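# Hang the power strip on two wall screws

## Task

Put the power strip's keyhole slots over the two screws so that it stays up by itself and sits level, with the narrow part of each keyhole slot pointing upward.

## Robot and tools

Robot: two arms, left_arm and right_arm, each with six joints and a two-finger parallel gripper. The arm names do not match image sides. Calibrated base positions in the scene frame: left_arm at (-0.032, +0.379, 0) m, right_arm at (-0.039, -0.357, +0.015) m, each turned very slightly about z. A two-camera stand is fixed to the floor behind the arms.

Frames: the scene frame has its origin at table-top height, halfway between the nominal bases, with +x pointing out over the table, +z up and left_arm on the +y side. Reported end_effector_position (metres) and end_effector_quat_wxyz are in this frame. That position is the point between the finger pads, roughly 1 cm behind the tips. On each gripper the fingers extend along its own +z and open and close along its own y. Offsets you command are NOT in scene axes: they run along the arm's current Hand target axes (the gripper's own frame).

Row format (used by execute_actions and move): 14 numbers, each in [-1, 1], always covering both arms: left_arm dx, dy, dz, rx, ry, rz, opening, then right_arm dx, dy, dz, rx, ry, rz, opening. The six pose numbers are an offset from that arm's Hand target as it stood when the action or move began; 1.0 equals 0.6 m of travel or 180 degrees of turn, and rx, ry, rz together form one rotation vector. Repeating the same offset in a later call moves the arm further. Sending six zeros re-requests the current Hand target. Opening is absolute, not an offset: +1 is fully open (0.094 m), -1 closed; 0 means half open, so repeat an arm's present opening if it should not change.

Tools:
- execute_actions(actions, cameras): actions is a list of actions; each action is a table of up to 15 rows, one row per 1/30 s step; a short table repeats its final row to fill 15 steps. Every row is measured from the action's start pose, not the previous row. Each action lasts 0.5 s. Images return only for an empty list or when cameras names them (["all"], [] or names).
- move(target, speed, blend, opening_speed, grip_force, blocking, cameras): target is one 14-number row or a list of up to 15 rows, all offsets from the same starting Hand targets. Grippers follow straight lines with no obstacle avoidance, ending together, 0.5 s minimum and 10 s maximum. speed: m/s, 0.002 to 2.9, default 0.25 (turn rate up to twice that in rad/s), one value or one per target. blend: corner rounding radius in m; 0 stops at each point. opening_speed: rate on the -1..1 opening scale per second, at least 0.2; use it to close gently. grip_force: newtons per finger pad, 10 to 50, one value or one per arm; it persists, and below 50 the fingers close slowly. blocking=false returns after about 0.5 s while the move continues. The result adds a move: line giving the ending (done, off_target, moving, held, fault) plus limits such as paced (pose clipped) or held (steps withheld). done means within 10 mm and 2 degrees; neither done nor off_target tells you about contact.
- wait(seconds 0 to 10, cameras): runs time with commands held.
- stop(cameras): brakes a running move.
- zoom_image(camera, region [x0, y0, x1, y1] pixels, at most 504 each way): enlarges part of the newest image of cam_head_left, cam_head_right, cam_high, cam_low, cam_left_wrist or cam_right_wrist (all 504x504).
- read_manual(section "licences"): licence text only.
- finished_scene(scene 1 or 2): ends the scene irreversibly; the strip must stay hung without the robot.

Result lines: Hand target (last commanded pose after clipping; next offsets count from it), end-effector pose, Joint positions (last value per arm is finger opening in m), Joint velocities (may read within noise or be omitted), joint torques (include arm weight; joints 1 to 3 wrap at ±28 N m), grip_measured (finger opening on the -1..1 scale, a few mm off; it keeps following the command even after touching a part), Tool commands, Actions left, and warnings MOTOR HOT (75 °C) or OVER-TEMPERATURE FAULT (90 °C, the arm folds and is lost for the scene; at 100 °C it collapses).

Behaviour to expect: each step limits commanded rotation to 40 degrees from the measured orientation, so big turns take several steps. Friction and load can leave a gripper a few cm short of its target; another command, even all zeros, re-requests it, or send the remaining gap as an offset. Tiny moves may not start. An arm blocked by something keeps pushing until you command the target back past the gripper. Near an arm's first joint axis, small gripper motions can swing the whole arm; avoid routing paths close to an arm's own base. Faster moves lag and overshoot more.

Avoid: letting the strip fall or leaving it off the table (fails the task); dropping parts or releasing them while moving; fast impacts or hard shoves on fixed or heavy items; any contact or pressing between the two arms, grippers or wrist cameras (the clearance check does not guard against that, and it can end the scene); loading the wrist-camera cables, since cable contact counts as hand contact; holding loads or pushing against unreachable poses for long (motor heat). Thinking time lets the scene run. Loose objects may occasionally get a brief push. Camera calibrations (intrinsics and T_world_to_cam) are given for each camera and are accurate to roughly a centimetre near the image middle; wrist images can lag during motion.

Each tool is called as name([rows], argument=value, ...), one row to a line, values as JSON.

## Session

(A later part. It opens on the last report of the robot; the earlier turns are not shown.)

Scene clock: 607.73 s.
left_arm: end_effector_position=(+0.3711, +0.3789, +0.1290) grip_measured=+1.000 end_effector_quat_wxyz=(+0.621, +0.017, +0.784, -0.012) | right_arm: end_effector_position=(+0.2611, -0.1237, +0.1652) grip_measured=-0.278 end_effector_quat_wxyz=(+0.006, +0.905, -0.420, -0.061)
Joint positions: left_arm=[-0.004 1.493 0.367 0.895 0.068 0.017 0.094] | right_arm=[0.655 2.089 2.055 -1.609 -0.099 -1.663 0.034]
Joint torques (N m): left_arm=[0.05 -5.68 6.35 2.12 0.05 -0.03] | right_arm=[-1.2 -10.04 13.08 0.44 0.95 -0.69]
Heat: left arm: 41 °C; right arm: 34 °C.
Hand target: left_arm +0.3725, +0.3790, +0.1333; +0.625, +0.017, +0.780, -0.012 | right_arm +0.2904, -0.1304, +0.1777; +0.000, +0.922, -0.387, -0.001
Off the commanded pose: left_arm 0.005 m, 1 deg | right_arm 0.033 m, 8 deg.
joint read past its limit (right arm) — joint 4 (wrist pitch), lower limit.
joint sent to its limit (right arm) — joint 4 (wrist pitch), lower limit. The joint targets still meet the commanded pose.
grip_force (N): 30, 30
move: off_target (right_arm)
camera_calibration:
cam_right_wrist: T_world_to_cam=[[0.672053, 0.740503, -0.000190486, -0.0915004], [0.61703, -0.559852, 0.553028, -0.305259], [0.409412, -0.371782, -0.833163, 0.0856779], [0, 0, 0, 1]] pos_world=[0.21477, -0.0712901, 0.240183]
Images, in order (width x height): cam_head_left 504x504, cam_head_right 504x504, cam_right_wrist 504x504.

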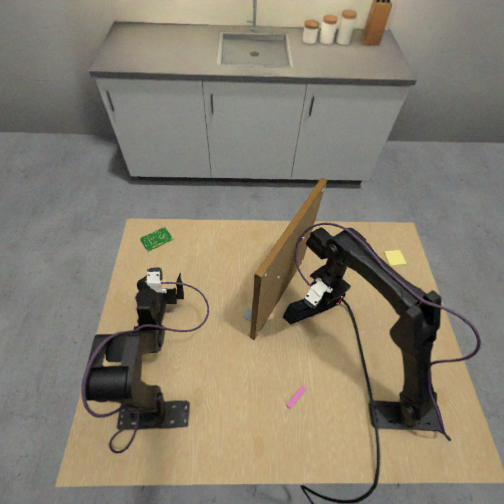

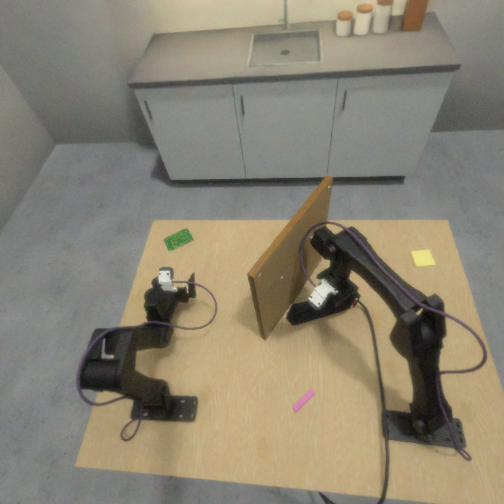

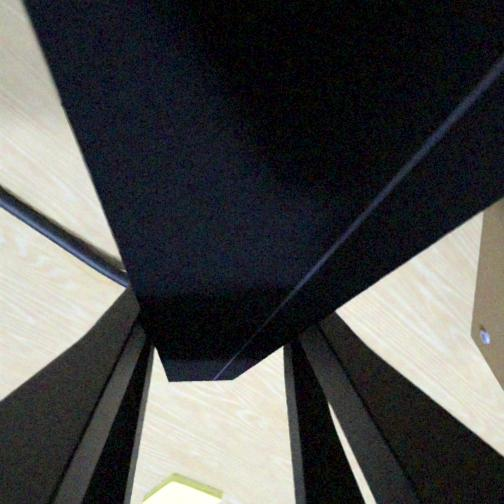

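move([
  [0,0,0,0,0,0,1,0,0,0.18,0,0,0,-0.5],
  [0,0,0,0,0,0,1,0,0,0.235,0,0,0,-0.5],
], speed=[0.15,0.05], cameras=["cam_head_right","cam_right_wrist"])

zoom_image(camera="cam_head_right", region=[260, 220, 400, 360])

Scene clock: 626.80 s.
left_arm: end_effector_position=(+0.3711, +0.3789, +0.1290) grip_measured=+1.000 end_effector_quat_wxyz=(+0.621, +0.017, +0.784, -0.012) | right_arm: end_effector_position=(+0.2479, -0.1331, +0.0570) grip_measured=-0.257 end_effector_quat_wxyz=(+0.040, +0.895, -0.438, -0.070)
Joint positions: left_arm=[-0.004 1.493 0.367 0.895 0.068 0.017 0.094] | right_arm=[0.662 2.096 1.627 -1.24 -0.085 -1.619 0.035]
Joint torques (N m): left_arm=[0.08 -5.74 6.17 2.07 0.01 0] | right_arm=[-1.43 -7.62 6.42 1.4 0.89 -1.01]
Heat: left arm: 41 °C; right arm: 35 °C.
Hand target: left_arm +0.3725, +0.3790, +0.1333; +0.625, +0.017, +0.780, -0.012 | right_arm +0.2901, -0.1304, +0.0366; +0.000, +0.922, -0.387, -0.001
Off the commanded pose: left_arm 0.005 m, 1 deg | right_arm 0.047 m, 11 deg.
grip_force (N): 30, 30
move: off_target (right_arm)
camera_calibration:
cam_right_wrist: T_world_to_cam=[[0.696463, 0.713915, -0.0725545, -0.0811647], [0.622843, -0.551193, 0.555205, -0.243014], [0.356377, -0.43187, -0.828543, 0.00221244], [0, 0, 0, 1]] pos_world=[0.207099, -0.0750473, 0.130867]
Images, in order (width x height): cam_head_right 504x504, cam_right_wrist 504x504.

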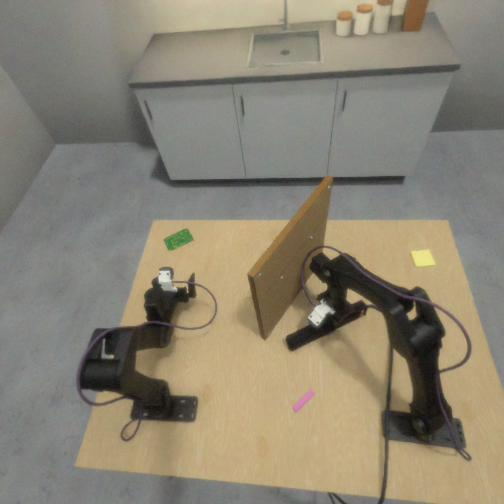

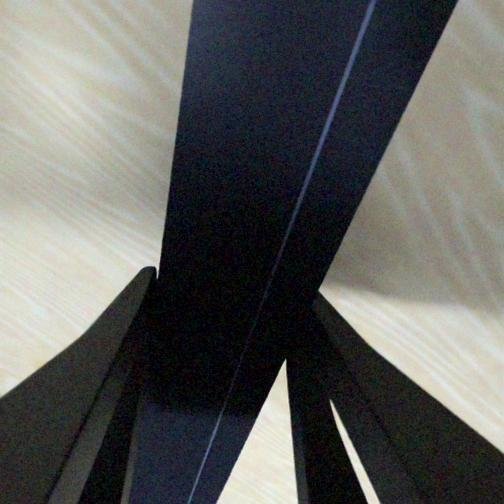

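Scaled by 3.600 from the camera's 504x504 image, which has a finer 720x720 frame.

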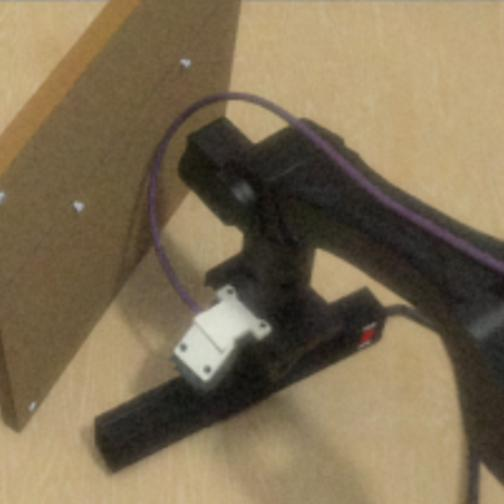

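move([
  [0,0,0,0,0,0,1,0,0,-0.22,0,0,0,-0.5],
  [0,0,0,0,0,0,1,0.1,0.16,-0.22,0,0,0,-0.5],
  [0,0,0,0,0,0,1,0.1,0.16,-0.22,0,0,0.56,-0.5],
], speed=0.35, blend=[0.03,0.03,0], cameras=["cam_head_right"])

Scene clock: 677.93 s.
left_arm: end_effector_position=(+0.3711, +0.3789, +0.1290) grip_measured=+1.000 end_effector_quat_wxyz=(+0.621, +0.017, +0.784, -0.012) | right_arm: end_effector_position=(+0.2782, -0.2332, +0.1626) grip_measured=-0.279 end_effector_quat_wxyz=(+0.016, -0.298, +0.954, +0.001)
Joint positions: left_arm=[-0.004 1.493 0.367 0.895 0.068 0.017 0.094] | right_arm=[0.412 1.804 1.656 -1.39 -0.001 -0.236 0.034]
Joint torques (N m): left_arm=[0.17 -5.55 6.26 2.12 0.04 -0.02] | right_arm=[-0.49 -10.14 6.72 -0.12 -0.02 0.15]
Heat: left arm: 41 °C; right arm: 32 °C.
Hand target: left_arm +0.3725, +0.3790, +0.1333; +0.625, +0.017, +0.780, -0.012 | right_arm +0.2639, -0.2405, +0.1685; -0.001, -0.290, +0.957, +0.000
Off the commanded pose: left_arm 0.005 m, 1 deg | right_arm 0.017 m, 2 deg.
grip_force (N): 30, 30
move: off_target (right_arm)
Images, in order (width x height): cam_head_right 504x504.

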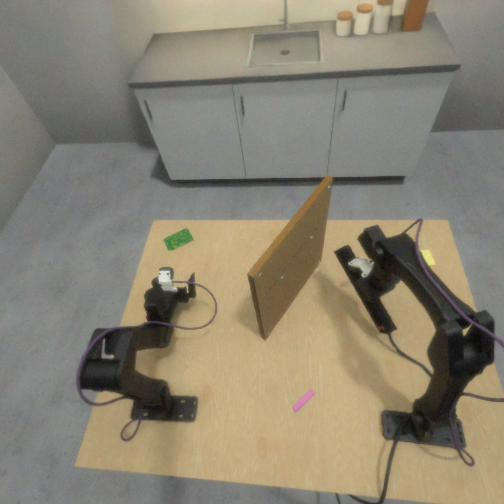

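move([
  [0,0,0,0,0,0,1,-0.114,-0.117,0,0,0,0.578,-0.5],
  [0,0,0,0,0,0,1,-0.114,-0.117,0.215,0,0,0.578,-0.5],
  [0,0,0,0,0,0,1,-0.114,-0.117,0.215,0,0,0.578,0.6],
  [0,0,0,0,0,0,1,-0.114,-0.117,0,0,0,0.578,0.6],
], speed=[0.35,0.12,0.1,0.2], opening_speed=1.0, cameras=["cam_head_right","cam_right_wrist"])

Scene clock: 694.47 s.
left_arm: end_effector_position=(+0.3711, +0.3789, +0.1290) grip_measured=+1.000 end_effector_quat_wxyz=(+0.621, +0.017, +0.784, -0.012) | right_arm: end_effector_position=(+0.3621, -0.2592, +0.1679) grip_measured=+0.597 end_effector_quat_wxyz=(+0.007, +0.572, +0.820, +0.012)
Joint positions: left_arm=[-0.004 1.493 0.367 0.895 0.068 0.017 0.094] | right_arm=[0.278 2.136 2.146 -1.553 -0.005 1.454 0.075]
Joint torques (N m): left_arm=[0.1 -5.52 6.32 2.15 0.03 -0.03] | right_arm=[-0.16 -9.7 8.9 0.12 0.01 0.09]
Heat: left arm: 41 °C; right arm: 32 °C.
Hand target: left_arm +0.3725, +0.3790, +0.1333; +0.625, +0.017, +0.780, -0.012 | right_arm +0.3598, -0.2610, +0.1685; -0.001, +0.576, +0.817, +0.000
Off the commanded pose: left_arm 0.005 m, 1 deg | right_arm 0.003 m, 2 deg.
joint sent to its limit (right arm) — joint 4 (wrist pitch), lower limit. The joint targets still meet the commanded pose.
grip_force (N): 30, 30
move: done; target 3's new opening was sent with right_arm's hand 0.024 m and 5 deg from that target
camera_calibration:
cam_right_wrist: T_world_to_cam=[[-0.883409, -0.46819, 0.0196665, 0.187572], [-0.348114, 0.68378, 0.641297, 0.212048], [-0.313696, 0.559681, -0.767041, 0.488335], [0, 0, 0, 1]] pos_world=[0.392709, -0.330487, 0.234898]
Images, in order (width x height): cam_head_right 504x504, cam_right_wrist 504x504.

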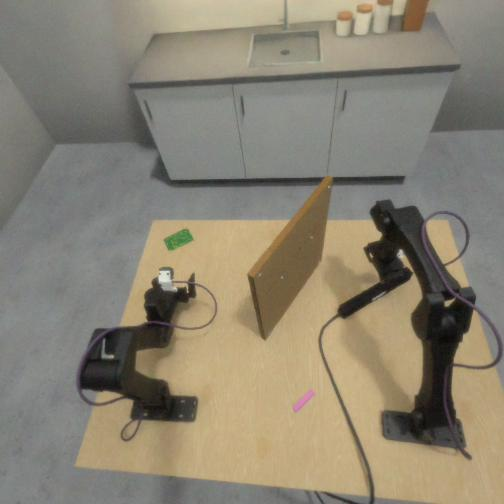

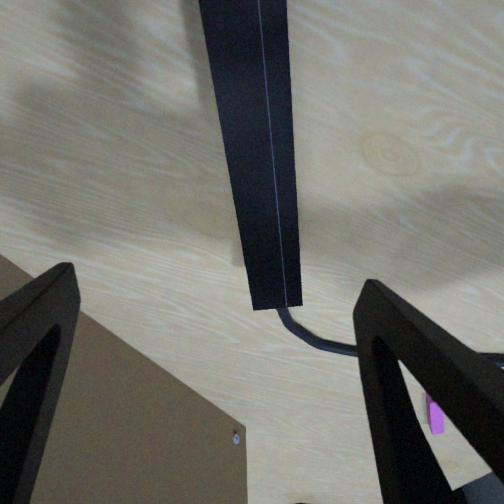

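move(target=[0,0,0,0,0,0,1,-0.015,-0.2,0.0,-0.296,-0.339,-0.386,0.6], speed=0.4, cameras=["cam_head_right","cam_right_wrist"])

Scene clock: 716.03 s.
left_arm: end_effector_position=(+0.3711, +0.3789, +0.1290) grip_measured=+1.000 end_effector_quat_wxyz=(+0.621, +0.017, +0.784, -0.012) | right_arm: end_effector_position=(+0.2490, -0.3096, +0.1673) grip_measured=+0.597 end_effector_quat_wxyz=(+0.598, -0.080, +0.795, +0.063)
Joint positions: left_arm=[-0.004 1.493 0.367 0.895 0.068 0.017 0.094] | right_arm=[0.138 0.607 0.179 0.146 -0.106 -0.027 0.075]
Joint torques (N m): left_arm=[0.06 -5.5 6.24 2.15 0.04 -0.03] | right_arm=[-0.73 0.73 7.99 2.06 -0.15 -0.02]
Heat: left arm: 41 °C; right arm: 33 °C.
Hand target: left_arm +0.3725, +0.3790, +0.1333; +0.625, +0.017, +0.780, -0.012 | right_arm +0.2498, -0.3098, +0.1686; +0.605, -0.083, +0.789, +0.063
Off the commanded pose: left_arm 0.005 m, 1 deg | right_arm 0.001 m, 1 deg.
grip_force (N): 30, 30
move: done
camera_calibration:
cam_right_wrist: T_world_to_cam=[[0.192659, -0.971377, 0.138959, -0.379654], [-0.796605, -0.237516, -0.555884, 0.234353], [0.572978, -0.00359898, -0.819563, 0.0942412], [0, 0, 0, 1]] pos_world=[0.205832, -0.312785, 0.260266]
Images, in order (width x height): cam_head_right 504x504, cam_right_wrist 504x504.

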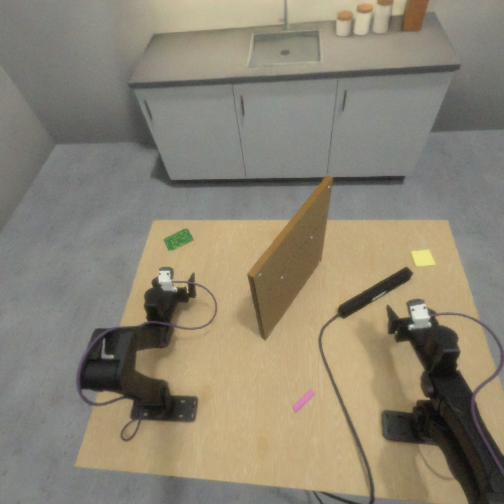

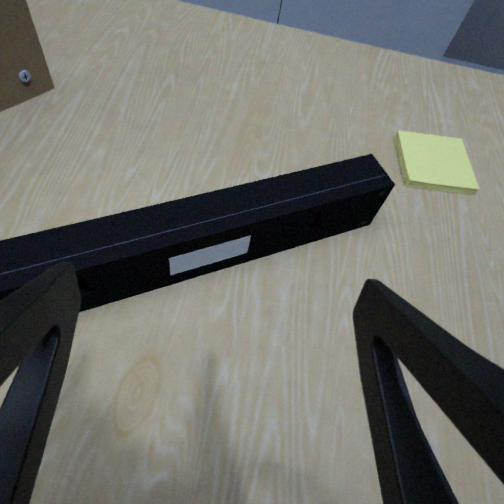

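zoom_image(camera="cam_right_wrist", region=[270, 180, 400, 260])

zoom_image(camera="cam_right_wrist", region=[50, 220, 200, 320])

Scaled by 3.877 from the camera's 504x504 image, which has a finer 720x720 frame.

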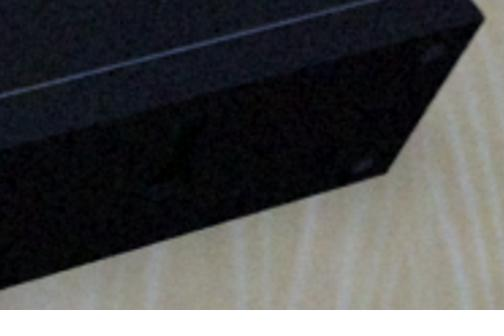

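Scaled by 3.360 from the camera's 504x504 image, which has a finer 720x720 frame.

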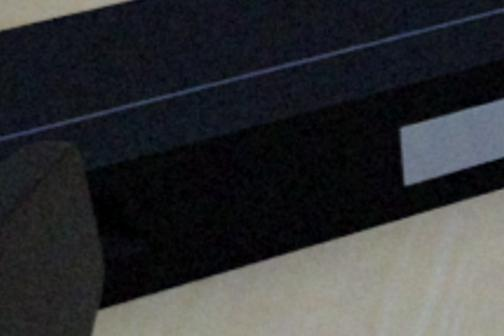

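move(target=[0,0,0,0,0,0,1,-0.04,0.018,0.149,0.270,0.352,0.352,1], speed=0.4, cameras=["cam_right_wrist"])

Scene clock: 757.10 s.
left_arm: end_effector_position=(+0.3711, +0.3789, +0.1290) grip_measured=+1.000 end_effector_quat_wxyz=(+0.621, +0.017, +0.784, -0.012) | right_arm: end_effector_position=(+0.3366, -0.2789, +0.1675) grip_measured=+0.997 end_effector_quat_wxyz=(+0.006, +0.517, +0.856, +0.003)
Joint positions: left_arm=[-0.004 1.493 0.367 0.895 0.068 0.017 0.094] | right_arm=[0.247 2.011 1.954 -1.502 0.003 1.29 0.094]
Joint torques (N m): left_arm=[-0.13 -5.68 6.37 2.1 0.03 0.01] | right_arm=[-0.53 -7.98 10.45 0.06 -0.03 0.09]
Heat: left arm: 42 °C; right arm: 34 °C.
Hand target: left_arm +0.3725, +0.3790, +0.1333; +0.625, +0.017, +0.780, -0.012 | right_arm +0.3380, -0.2801, +0.1685; +0.000, +0.523, +0.853, +0.000
Off the commanded pose: left_arm 0.005 m, 1 deg | right_arm 0.002 m, 1 deg.
grip_force (N): 30, 30
move: done
camera_calibration:
cam_right_wrist: T_world_to_cam=[[-0.813241, -0.580712, 0.0375845, 0.0977872], [-0.42845, 0.641212, 0.636614, 0.232895], [-0.393789, 0.501617, -0.770266, 0.502356], [0, 0, 0, 1]] pos_world=[0.377131, -0.34454, 0.235008]
Images, in order (width x height): cam_right_wrist 504x504.

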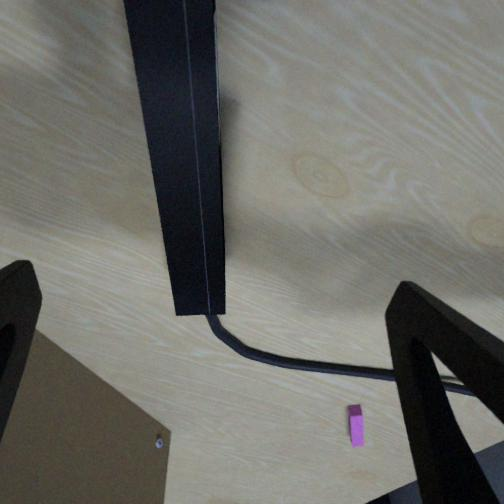

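move([
  [0,0,0,0,0,0,1,0,0.035,0.0,0,0,-0.042,1],
  [0,0,0,0,0,0,1,0,0.035,0.212,0,0,-0.042,1],
  [0,0,0,0,0,0,1,0,0.035,0.212,0,0,-0.042,-0.5],
  [0,0,0,0,0,0,1,0,0.035,0,0,0,-0.042,-0.5],
], speed=[0.2,0.15,0.1,0.2], grip_force=50)

move(target=[0,0,0,0,0,0,1,0.1,-0.08,0,0,0,-0.53,-0.5], speed=0.4, cameras=["cam_head_right","cam_right_wrist"])

Scene clock: 774.13 s.
left_arm: end_effector_position=(+0.3711, +0.3789, +0.1290) grip_measured=+1.000 end_effector_quat_wxyz=(+0.621, +0.017, +0.784, -0.012) | right_arm: end_effector_position=(+0.3497, -0.2736, +0.1622) grip_measured=-0.289 end_effector_quat_wxyz=(-0.009, +0.454, +0.891, -0.009)
Joint positions: left_arm=[-0.004 1.493 0.367 0.895 0.068 0.017 0.094] | right_arm=[0.253 2.118 2.094 -1.572 0.001 1.153 0.033]
Joint torques (N m): left_arm=[-0.09 -5.68 6.27 2.13 0.03 0.02] | right_arm=[0.31 -9.46 11.44 0.16 -0.03 0.25]
Heat: left arm: 42 °C; right arm: 31 °C.
Hand target: left_arm +0.3725, +0.3790, +0.1333; +0.625, +0.017, +0.780, -0.012 | right_arm +0.3568, -0.2705, +0.1686; +0.000, +0.465, +0.885, +0.000
Off the commanded pose: left_arm 0.005 m, 1 deg | right_arm 0.010 m, 2 deg.
move: done

Scene clock: 777.10 s.
left_arm: end_effector_position=(+0.3711, +0.3789, +0.1290) grip_measured=+1.000 end_effector_quat_wxyz=(+0.621, +0.017, +0.784, -0.012) | right_arm: end_effector_position=(+0.2809, -0.2449, +0.1534) grip_measured=-0.289 end_effector_quat_wxyz=(-0.032, -0.314, +0.949, +0.013)
Joint positions: left_arm=[-0.004 1.493 0.367 0.895 0.068 0.017 0.094] | right_arm=[0.364 1.891 1.729 -1.472 -0.025 -0.319 0.033]
Joint torques (N m): left_arm=[0.05 -5.3 6.13 2.12 0.03 -0.01] | right_arm=[0.31 -13.11 6.84 0.3 0.25 -0.44]
Heat: left arm: 42 °C; right arm: 32 °C.
Hand target: left_arm +0.3725, +0.3790, +0.1333; +0.625, +0.017, +0.780, -0.012 | right_arm +0.2832, -0.2483, +0.1686; +0.000, -0.342, +0.940, +0.000
Off the commanded pose: left_arm 0.005 m, 1 deg | right_arm 0.016 m, 5 deg.
move: off_target (right_arm)
camera_calibration:
cam_right_wrist: T_world_to_cam=[[0.700476, -0.71367, -0.00305769, -0.378699], [-0.523562, -0.516784, 0.67736, -0.0669317], [-0.484992, -0.472874, -0.735645, 0.234122], [0, 0, 0, 1]] pos_world=[0.343774, -0.194145, 0.21641]
Images, in order (width x height): cam_head_right 504x504, cam_right_wrist 504x504.

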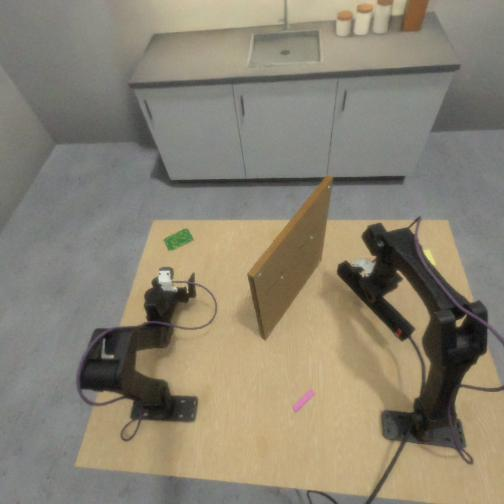

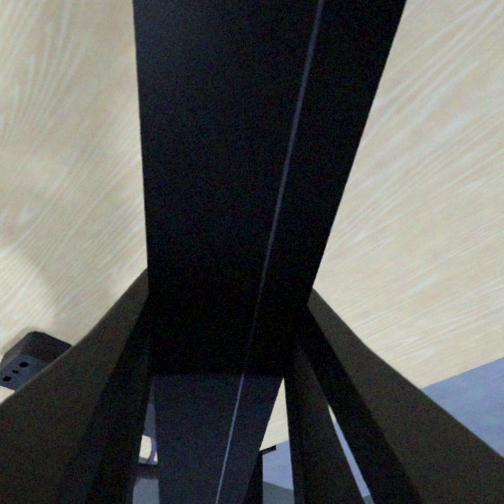

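move([
  [0,0,0,0,0,0,1,0.05,0,0,0,0,-0.555,-0.5],
  [0,0,0,0,0,0,1,-0.067,0.243,0,0,0,-0.555,-0.5],
  [0,0,0,0,0,0,1,-0.067,0.243,0.215,0,0,-0.555,-0.5],
], speed=[0.35,0.2,0.1], cameras=["cam_head_right","cam_right_wrist"])

zoom_image(camera="cam_head_right", region=[240, 240, 400, 380])

Scene clock: 791.40 s.
left_arm: end_effector_position=(+0.3711, +0.3789, +0.1290) grip_measured=+1.000 end_effector_quat_wxyz=(+0.621, +0.017, +0.784, -0.012) | right_arm: end_effector_position=(+0.1918, -0.1226, +0.0526) grip_measured=-0.289 end_effector_quat_wxyz=(+0.040, +0.919, -0.389, -0.043)
Joint positions: left_arm=[-0.004 1.493 0.367 0.895 0.068 0.017 0.094] | right_arm=[0.808 1.942 1.389 -1.125 -0.047 -1.577 0.033]
Joint torques (N m): left_arm=[-0.03 -5.63 6.39 2.1 0.03 0] | right_arm=[-0.47 -6.86 6.49 1.26 0.52 -0.87]
Heat: left arm: 42 °C; right arm: 35 °C.
Hand target: left_arm +0.3725, +0.3790, +0.1333; +0.625, +0.017, +0.780, -0.012 | right_arm +0.2204, -0.1108, +0.0395; +0.000, +0.939, -0.343, +0.000
Off the commanded pose: left_arm 0.005 m, 1 deg | right_arm 0.034 m, 9 deg.
move: off_target (right_arm)
camera_calibration:
cam_right_wrist: T_world_to_cam=[[0.616735, 0.785458, -0.0518994, -0.026901], [0.651243, -0.472092, 0.594148, -0.197625], [0.442177, -0.400231, -0.80268, 0.00930822], [0, 0, 0, 1]] pos_world=[0.141177, -0.0684421, 0.123494]
Images, in order (width x height): cam_head_right 504x504, cam_right_wrist 504x504.

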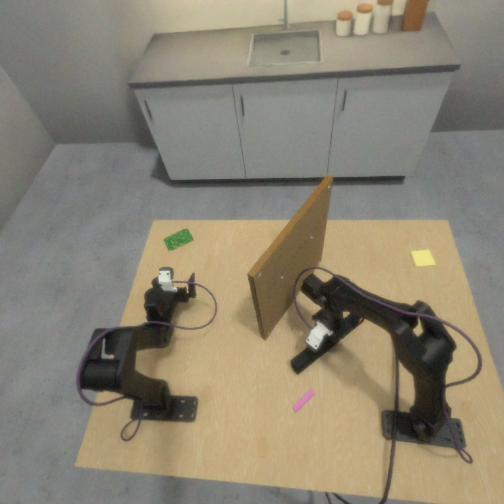

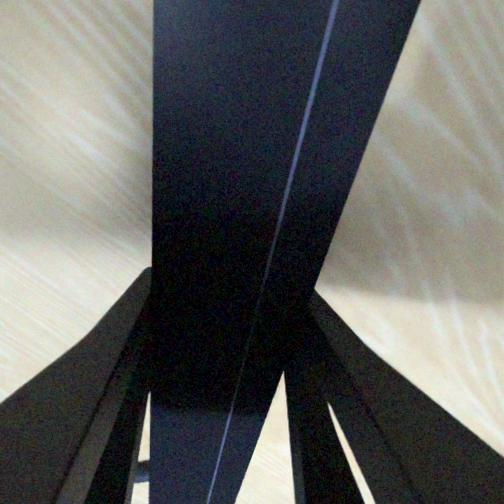

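Scaled by 3.150 from the camera's 504x504 image, which has a finer 720x720 frame.

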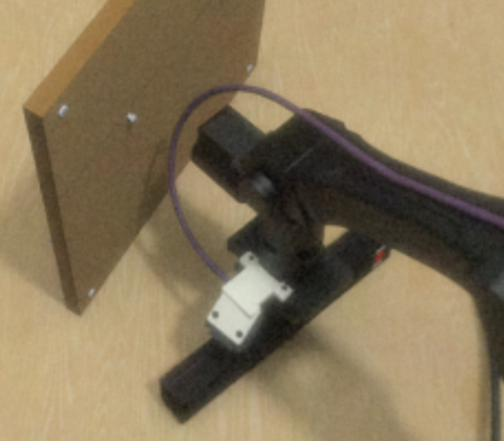

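move([
  [0,0,0,0,0,0,1,-0.02,0.05,0.015,0,0,0.02,-0.5],
  [0,0,0,0,0,0,1,-0.02,0.05,0.015,0,0,0.02,-0.2],
  [0,0,0,0,0,0,1,-0.02,0.05,0.015,0,0,0,0.6],
  [0,0,0,0,0,0,1,0.0,0.03,-0.22,0,0,0,0.6],
], speed=[0.03,0.03,0.03,0.15], opening_speed=0.6, cameras=["cam_head_right","cam_head_left","cam_right_wrist"])

zoom_image(camera="cam_head_right", region=[240, 240, 400, 380])

Scene clock: 807.23 s.
left_arm: end_effector_position=(+0.3711, +0.3789, +0.1290) grip_measured=+1.000 end_effector_quat_wxyz=(+0.621, +0.017, +0.784, -0.012) | right_arm: end_effector_position=(+0.2071, -0.1216, +0.1605) grip_measured=+0.597 end_effector_quat_wxyz=(+0.005, +0.939, -0.343, -0.004)
Joint positions: left_arm=[-0.004 1.493 0.367 0.895 0.068 0.017 0.094] | right_arm=[0.802 1.851 1.707 -1.44 -0.003 -1.682 0.075]
Joint torques (N m): left_arm=[0.02 -5.41 6.37 2.14 0.03 0] | right_arm=[-0.73 -9.22 9.99 0.04 0.02 -0.04]
Heat: left arm: 42 °C; right arm: 34 °C.
Hand target: left_arm +0.3725, +0.3790, +0.1333; +0.625, +0.017, +0.780, -0.012 | right_arm +0.2087, -0.1245, +0.1714; +0.000, +0.939, -0.343, +0.000
Off the commanded pose: left_arm 0.005 m, 1 deg | right_arm 0.011 m, 1 deg.
move: off_target (right_arm); target 2's new opening was sent with right_arm's hand 0.016 m and 4 deg from that target; target 3's new opening was sent with right_arm's hand 0.014 m and 6 deg from that target
camera_calibration:
cam_right_wrist: T_world_to_cam=[[0.534837, 0.844209, 0.0355005, -0.0214762], [0.63831, -0.431208, 0.637668, -0.270635], [0.553633, -0.318388, -0.769493, 0.0710445], [0, 0, 0, 1]] pos_world=[0.144903, -0.0759499, 0.228006]
Images, in order (width x height): cam_head_left 504x504, cam_head_right 504x504, cam_right_wrist 504x504.

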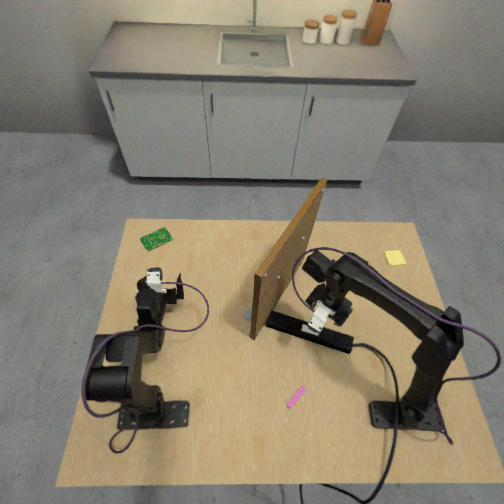

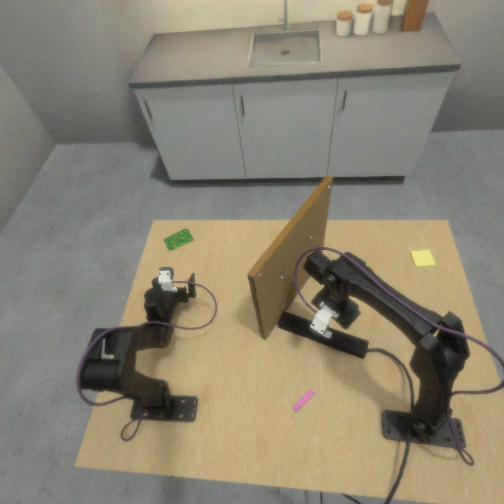

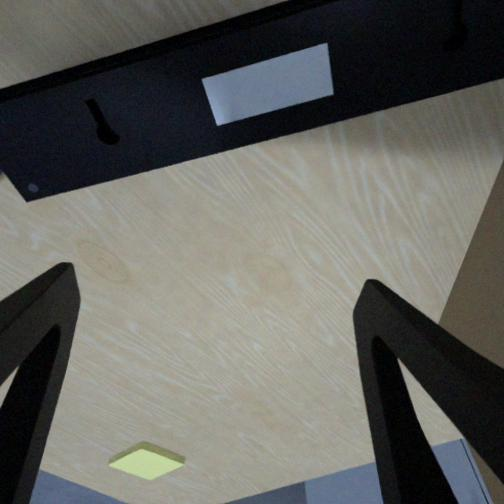

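Scaled by 3.150 from the camera's 504x504 image, which has a finer 720x720 frame.

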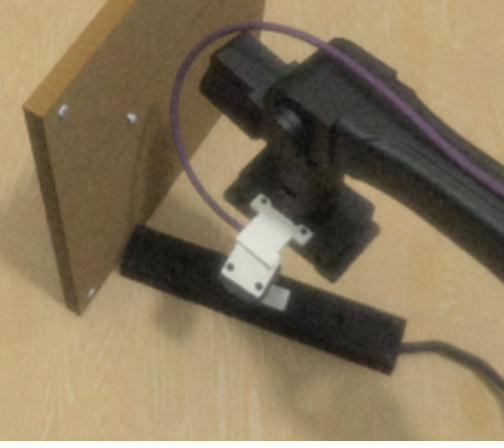

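move([
  [0,0,0,0,0,0,1,-0.028,0.016,0,0,0,0.383,1],
  [0,0,0,0,0,0,1,-0.028,0.016,0.12,0,0,0.383,1],
], speed=0.25, cameras=["cam_head_right","cam_head_left","cam_right_wrist"])

Scene clock: 883.20 s.
left_arm: end_effector_position=(+0.3711, +0.3789, +0.1290) grip_measured=+1.000 end_effector_quat_wxyz=(+0.621, +0.017, +0.784, -0.012) | right_arm: end_effector_position=(+0.1890, -0.1243, +0.0968) grip_measured=+0.997 end_effector_quat_wxyz=(-0.014, -0.579, +0.815, -0.001)
Joint positions: left_arm=[-0.004 1.493 0.367 0.895 0.068 0.017 0.094] | right_arm=[0.835 1.817 1.409 -1.192 -0.003 -0.444 0.094]
Joint torques (N m): left_arm=[-0.01 -5.67 6.48 2.14 0.06 0.02] | right_arm=[0.73 -9.33 6.42 0.47 0.02 0.06]
Heat: left arm: 42 °C; right arm: 33 °C.
Hand target: left_arm +0.3725, +0.3790, +0.1333; +0.625, +0.017, +0.780, -0.012 | right_arm +0.1898, -0.1210, +0.0995; +0.000, -0.580, +0.814, +0.000
Off the commanded pose: left_arm 0.005 m, 1 deg | right_arm 0.004 m, 2 deg.
move: done
camera_calibration:
cam_right_wrist: T_world_to_cam=[[0.979909, -0.197268, 0.0294049, -0.220282], [-0.167356, -0.733053, 0.659261, -0.10678], [-0.108496, -0.650936, -0.751339, 0.11324], [0, 0, 0, 1]] pos_world=[0.210272, -0.0480178, 0.161955]
Images, in order (width x height): cam_head_left 504x504, cam_head_right 504x504, cam_right_wrist 504x504.

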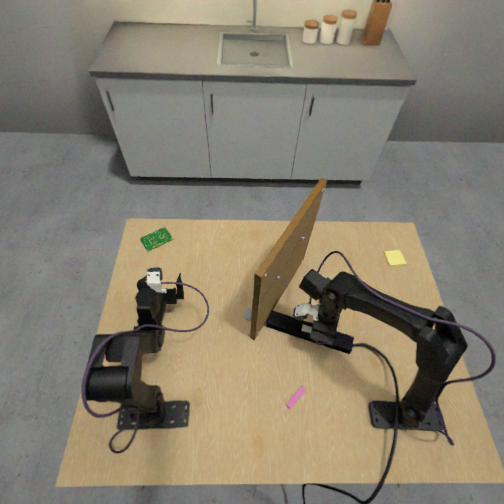

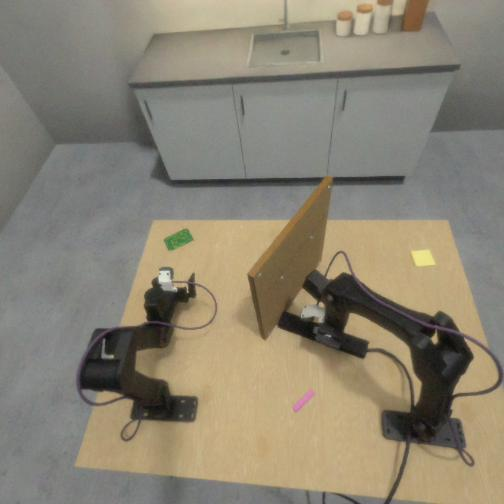

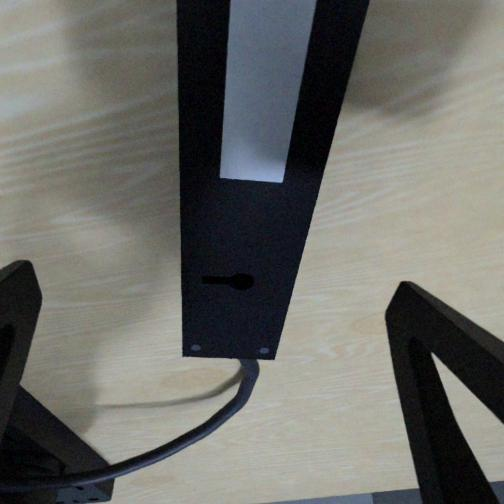

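move([
  [0,0,0,0,0,0,1,0,-0.013,0,0,0,0,1],
  [0,0,0,0,0,0,1,0,-0.013,0.128,0,0,0,1],
  [0,0,0,0,0,0,1,0,-0.013,0.128,0,0,0,-0.3],
  [0,0,0,0,0,0,1,0,-0.013,-0.15,0,0,0,-0.3],
], speed=0.15, opening_speed=0.7, cameras=["cam_right_wrist"])

Scene clock: 902.10 s.
left_arm: end_effector_position=(+0.3711, +0.3789, +0.1290) grip_measured=+1.000 end_effector_quat_wxyz=(+0.621, +0.017, +0.784, -0.012) | right_arm: end_effector_position=(+0.1932, -0.1249, +0.1712) grip_measured=+0.079 end_effector_quat_wxyz=(-0.024, -0.574, +0.819, -0.003)
Joint positions: left_arm=[-0.004 1.493 0.367 0.895 0.068 0.017 0.094] | right_arm=[0.825 1.841 1.736 -1.514 -0.002 -0.44 0.051]
Joint torques (N m): left_arm=[0.03 -5.45 6.23 2.16 0.07 0.03] | right_arm=[-0.39 -10.17 11.41 0.03 0.02 -0.15]
Heat: left arm: 42 °C; right arm: 33 °C.
Hand target: left_arm +0.3725, +0.3790, +0.1333; +0.625, +0.017, +0.780, -0.012 | right_arm +0.1971, -0.1236, +0.1894; +0.000, -0.580, +0.814, +0.000
Off the commanded pose: left_arm 0.005 m, 1 deg | right_arm 0.019 m, 3 deg.
move: off_target (right_arm)
camera_calibration:
cam_right_wrist: T_world_to_cam=[[0.977441, -0.210288, 0.0196741, -0.226154], [-0.168531, -0.720406, 0.672765, -0.156169], [-0.127301, -0.660904, -0.739595, 0.169563], [0, 0, 0, 1]] pos_world=[0.216318, -0.0479978, 0.234922]
Images, in order (width x height): cam_right_wrist 504x504.

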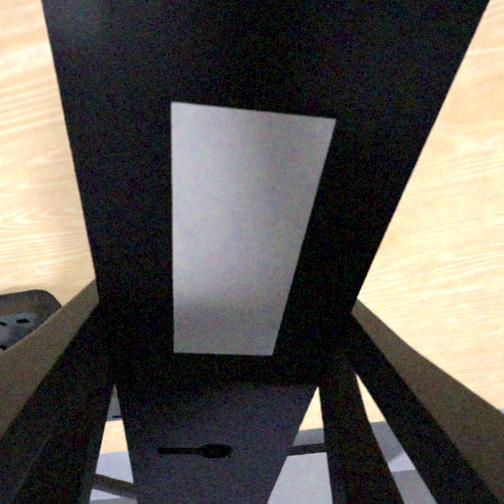

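move([
  [0,0,0,0,0,0,1,0.085,0.04,0.0,0,0,0,-0.3],
  [0,0,0,0,0,0,1,0.085,0.04,0.0,0,0,-0.578,-0.3],
  [0,0,0,0,0,0,1,-0.122,0.148,0,0,0,-0.578,-0.3],
], speed=0.3, cameras=["cam_head_right","cam_head_left"])

Scene clock: 915.07 s.
left_arm: end_effector_position=(+0.3711, +0.3789, +0.1290) grip_measured=+1.000 end_effector_quat_wxyz=(+0.621, +0.017, +0.784, -0.012) | right_arm: end_effector_position=(+0.1134, -0.0326, +0.1798) grip_measured=+0.079 end_effector_quat_wxyz=(+0.010, +0.997, -0.060, -0.050)
Joint positions: left_arm=[-0.004 1.493 0.367 0.895 0.068 0.017 0.094] | right_arm=[1.131 1.988 1.966 -1.608 -0.084 -1.935 0.051]
Joint torques (N m): left_arm=[-0.01 -5.48 6.31 2.15 -0.05 -0.07] | right_arm=[-0.72 -9.07 11.92 0.46 0.78 -0.32]
Heat: left arm: 42 °C; right arm: 35 °C.
Hand target: left_arm +0.3725, +0.3790, +0.1333; +0.625, +0.017, +0.780, -0.012 | right_arm +0.1371, -0.0253, +0.1894; +0.000, +0.999, -0.044, +0.000
Off the commanded pose: left_arm 0.005 m, 1 deg | right_arm 0.027 m, 6 deg.
joint read past its limit (right arm) — joint 4 (wrist pitch), lower limit.
joint sent to its limit (right arm) — joint 4 (wrist pitch), lower limit. The joint targets still meet the commanded pose.
move: off_target (right_arm)
Images, in order (width x height): cam_head_left 504x504, cam_head_right 504x504.

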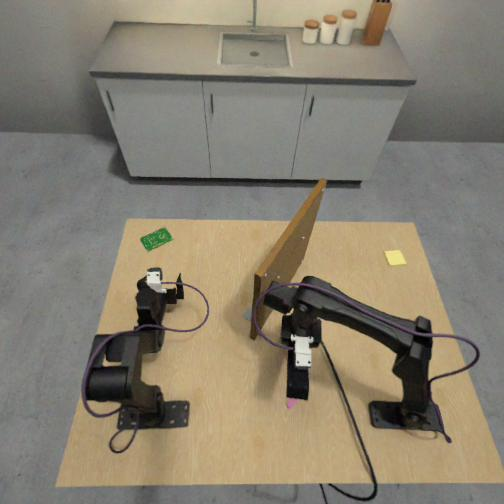

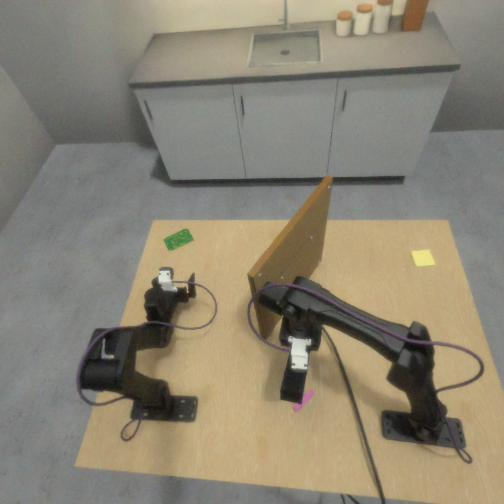

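move([
  [0,0,0,0,0,0,1,0,-0.095,0,0,0,0,-0.3],
  [0,0,0,0,0,0,1,0,-0.095,0.22,0,0,0,-0.3],
  [0,0,0,0,0,0,1,0,-0.095,0.275,0,0,0,-0.3],
], speed=[0.15,0.15,0.05], cameras=["cam_head_right","cam_head_left","cam_low"])

zoom_image(camera="cam_head_left", region=[220, 270, 360, 420])

Scene clock: 932.57 s.
left_arm: end_effector_position=(+0.3711, +0.3789, +0.1290) grip_measured=+1.000 end_effector_quat_wxyz=(+0.621, +0.017, +0.784, -0.012) | right_arm: end_effector_position=(+0.1050, -0.0073, +0.0890) grip_measured=+0.079 end_effector_quat_wxyz=(+0.022, +0.997, -0.060, -0.044)
Joint positions: left_arm=[-0.004 1.493 0.367 0.895 0.068 0.017 0.094] | right_arm=[1.189 2.066 1.719 -1.296 -0.067 -1.878 0.051]
Joint torques (N m): left_arm=[-0.2 -5.56 6.16 2.15 0 -0.04] | right_arm=[-1.24 0.94 5.57 2.15 0.66 -0.33]
Heat: left arm: 42 °C; right arm: 34 °C.
Hand target: left_arm +0.3725, +0.3790, +0.1333; +0.625, +0.017, +0.780, -0.012 | right_arm +0.1421, +0.0314, +0.0244; +0.000, +0.999, -0.044, +0.000
Off the commanded pose: left_arm 0.005 m, 1 deg | right_arm 0.084 m, 6 deg.
move: off_target (right_arm)
Images, in order (width x height): cam_head_left 504x504, cam_head_right 504x504, cam_low 504x504.

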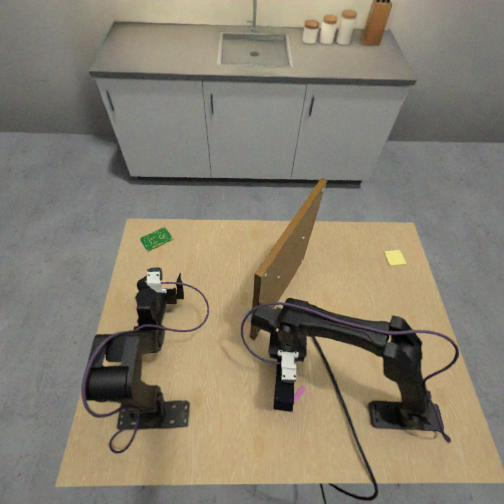

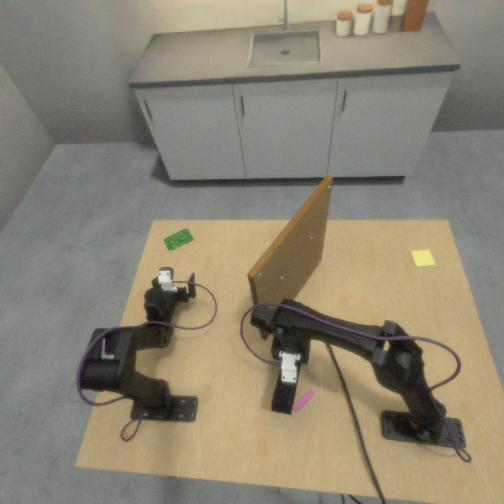

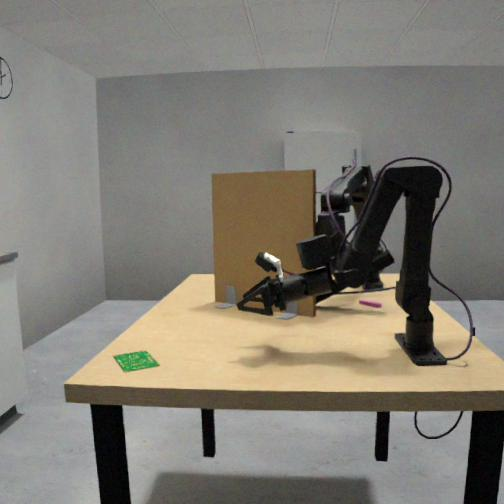

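Scaled by 3.360 from the camera's 504x504 image, which has a finer 720x720 frame.

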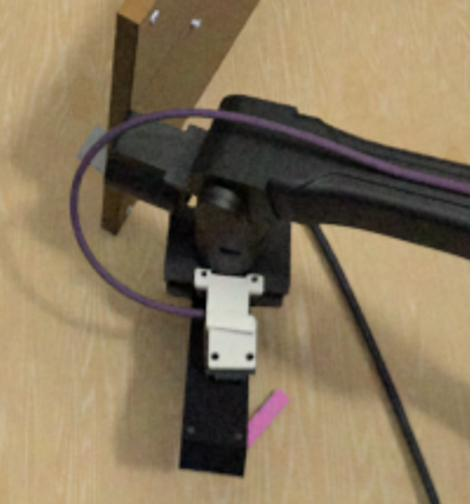

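move([
  [0,0,0,0,0,0,1,-0.01,0.05,-0.2,0,0,0,-0.3],
  [0,0,0,0,0,0,1,-0.028,0.197,-0.2,0,0,0,-0.3],
  [0,0,0,0,0,0,1,-0.028,0.197,-0.03,0,0,0,-0.3],
], speed=[0.12,0.2,0.12], cameras=["cam_head_right","cam_head_left"])

zoom_image(camera="cam_head_left", region=[220, 270, 370, 420])

Scene clock: 949.13 s.
left_arm: end_effector_position=(+0.3711, +0.3789, +0.1290) grip_measured=+1.000 end_effector_quat_wxyz=(+0.621, +0.017, +0.784, -0.012) | right_arm: end_effector_position=(+0.0995, -0.0931, +0.0512) grip_measured=+0.079 end_effector_quat_wxyz=(+0.014, +0.998, -0.059, -0.028)
Joint positions: left_arm=[-0.004 1.493 0.367 0.895 0.068 0.017 0.094] | right_arm=[1.105 1.781 1.176 -1.015 -0.038 -1.961 0.051]
Joint torques (N m): left_arm=[-0.17 -5.37 6.11 2.08 0.05 -0.05] | right_arm=[-0.79 -5.6 6.27 0.91 0.38 -0.31]
Heat: left arm: 42 °C; right arm: 33 °C.
Hand target: left_arm +0.3725, +0.3790, +0.1333; +0.625, +0.017, +0.780, -0.012 | right_arm +0.1150, -0.0850, +0.0424; +0.000, +0.999, -0.044, +0.000
Off the commanded pose: left_arm 0.005 m, 1 deg | right_arm 0.020 m, 4 deg.
move: off_target (right_arm)
Images, in order (width x height): cam_head_left 504x504, cam_head_right 504x504.

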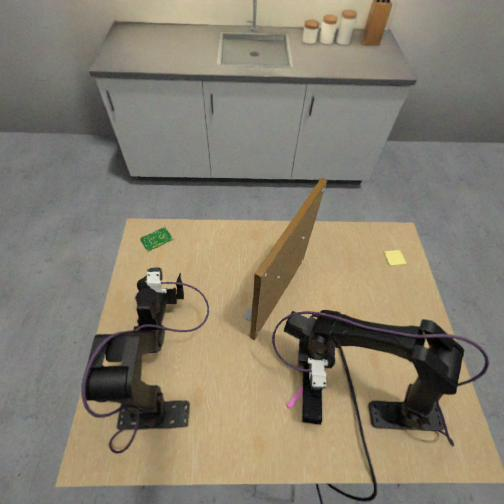

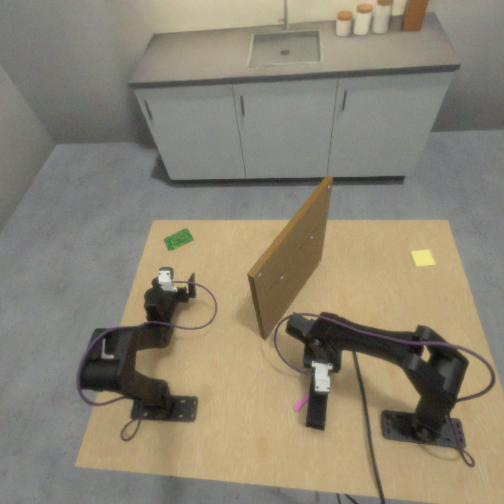

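Scaled by 3.360 from the camera's 504x504 image, which has a finer 720x720 frame.

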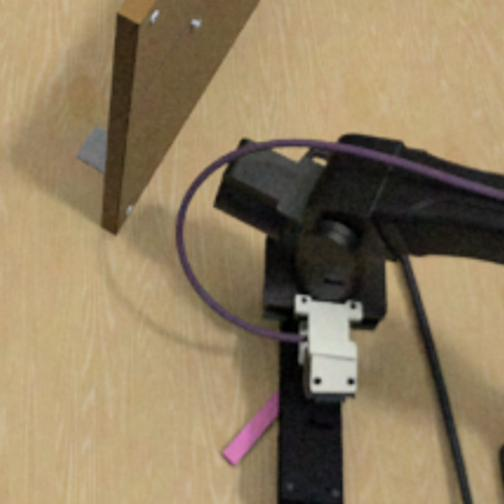

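move([
  [0,0,0,0,0,0,1,0,0.035,0,0,0,0,-0.3],
  [0,0,0,0,0,0,1,0,0.035,0.045,0,0,0,-0.3],
], speed=[0.1,0.05])

move([
  [0,0,0,0,0,0,1,0,0,-0.01,0,0,0,0.12],
  [0,0,0,0,0,0,1,0,0,-0.01,0,0,0,0.7],
  [0,0,0,0,0,0,1,0,0,-0.2,0,0,0,0.9],
], speed=0.1, cameras=["cam_head_right","cam_right_wrist"])

Scene clock: 956.07 s.
left_arm: end_effector_position=(+0.3711, +0.3789, +0.1290) grip_measured=+1.000 end_effector_quat_wxyz=(+0.621, +0.017, +0.784, -0.012) | right_arm: end_effector_position=(+0.0988, -0.1081, +0.0260) grip_measured=+0.079 end_effector_quat_wxyz=(+0.011, +0.998, -0.053, -0.026)
Joint positions: left_arm=[-0.004 1.493 0.367 0.895 0.068 0.017 0.094] | right_arm=[1.083 1.767 1.05 -0.897 -0.037 -1.996 0.051]
Joint torques (N m): left_arm=[-0.17 -5.45 6.35 2.12 0.02 0.01] | right_arm=[-1.5 -5.85 4.37 0.95 0.36 -0.26]
Heat: left arm: 42 °C; right arm: 32 °C.
Hand target: left_arm +0.3725, +0.3790, +0.1333; +0.625, +0.017, +0.780, -0.012 | right_arm +0.1132, -0.1059, +0.0154; +0.000, +0.999, -0.044, +0.000
Off the commanded pose: left_arm 0.005 m, 1 deg | right_arm 0.018 m, 3 deg.
move: off_target (right_arm)

Scene clock: 960.40 s.
left_arm: end_effector_position=(+0.3711, +0.3789, +0.1290) grip_measured=+1.000 end_effector_quat_wxyz=(+0.621, +0.017, +0.784, -0.012) | right_arm: end_effector_position=(+0.1105, -0.1052, +0.1200) grip_measured=+0.897 end_effector_quat_wxyz=(+0.012, +0.999, -0.045, -0.009)
Joint positions: left_arm=[-0.004 1.493 0.367 0.895 0.068 0.017 0.094] | right_arm=[1.073 1.682 1.343 -1.26 -0.004 -2.022 0.089]
Joint torques (N m): left_arm=[-0.03 -5.46 6.17 2.07 0.02 0] | right_arm=[-0.58 -9.28 10.11 -0.02 0.03 -0.04]
Heat: left arm: 42 °C; right arm: 33 °C.
Hand target: left_arm +0.3725, +0.3790, +0.1333; +0.625, +0.017, +0.780, -0.012 | right_arm +0.1132, -0.1057, +0.1355; +0.000, +0.999, -0.044, +0.000
Off the commanded pose: left_arm 0.005 m, 1 deg | right_arm 0.016 m, 2 deg.
move: off_target (right_arm); target 2's new opening was sent with right_arm's hand 0.015 m and 3 deg from that target; target 3's new opening was sent with right_arm's hand 0.016 m and 2 deg from that target
camera_calibration:
cam_right_wrist: T_world_to_cam=[[-0.0454736, 0.998637, 0.0256093, 0.0993519], [0.778385, 0.0193528, 0.627489, -0.142768], [0.626138, 0.0484681, -0.778205, 0.130156], [0, 0, 0, 1]] pos_world=[0.0341508, -0.102762, 0.18833]
Images, in order (width x height): cam_head_right 504x504, cam_right_wrist 504x504.

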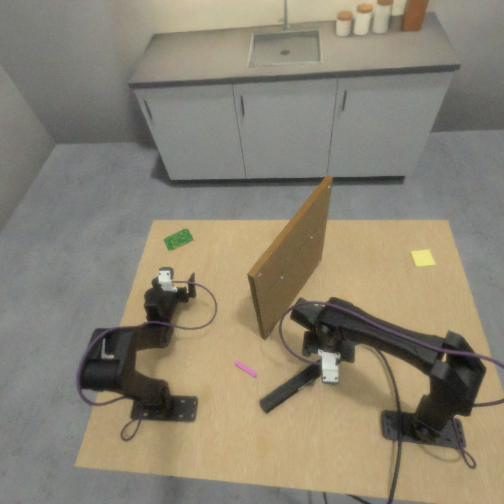

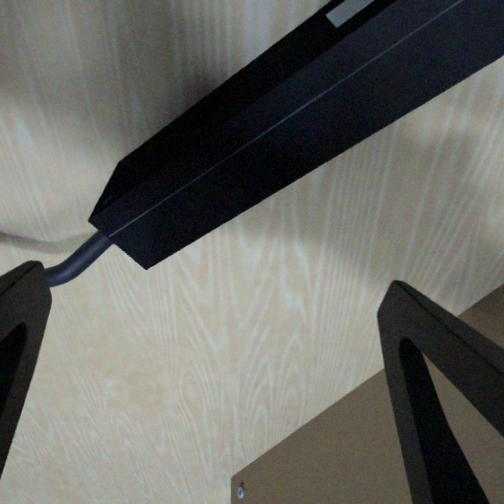

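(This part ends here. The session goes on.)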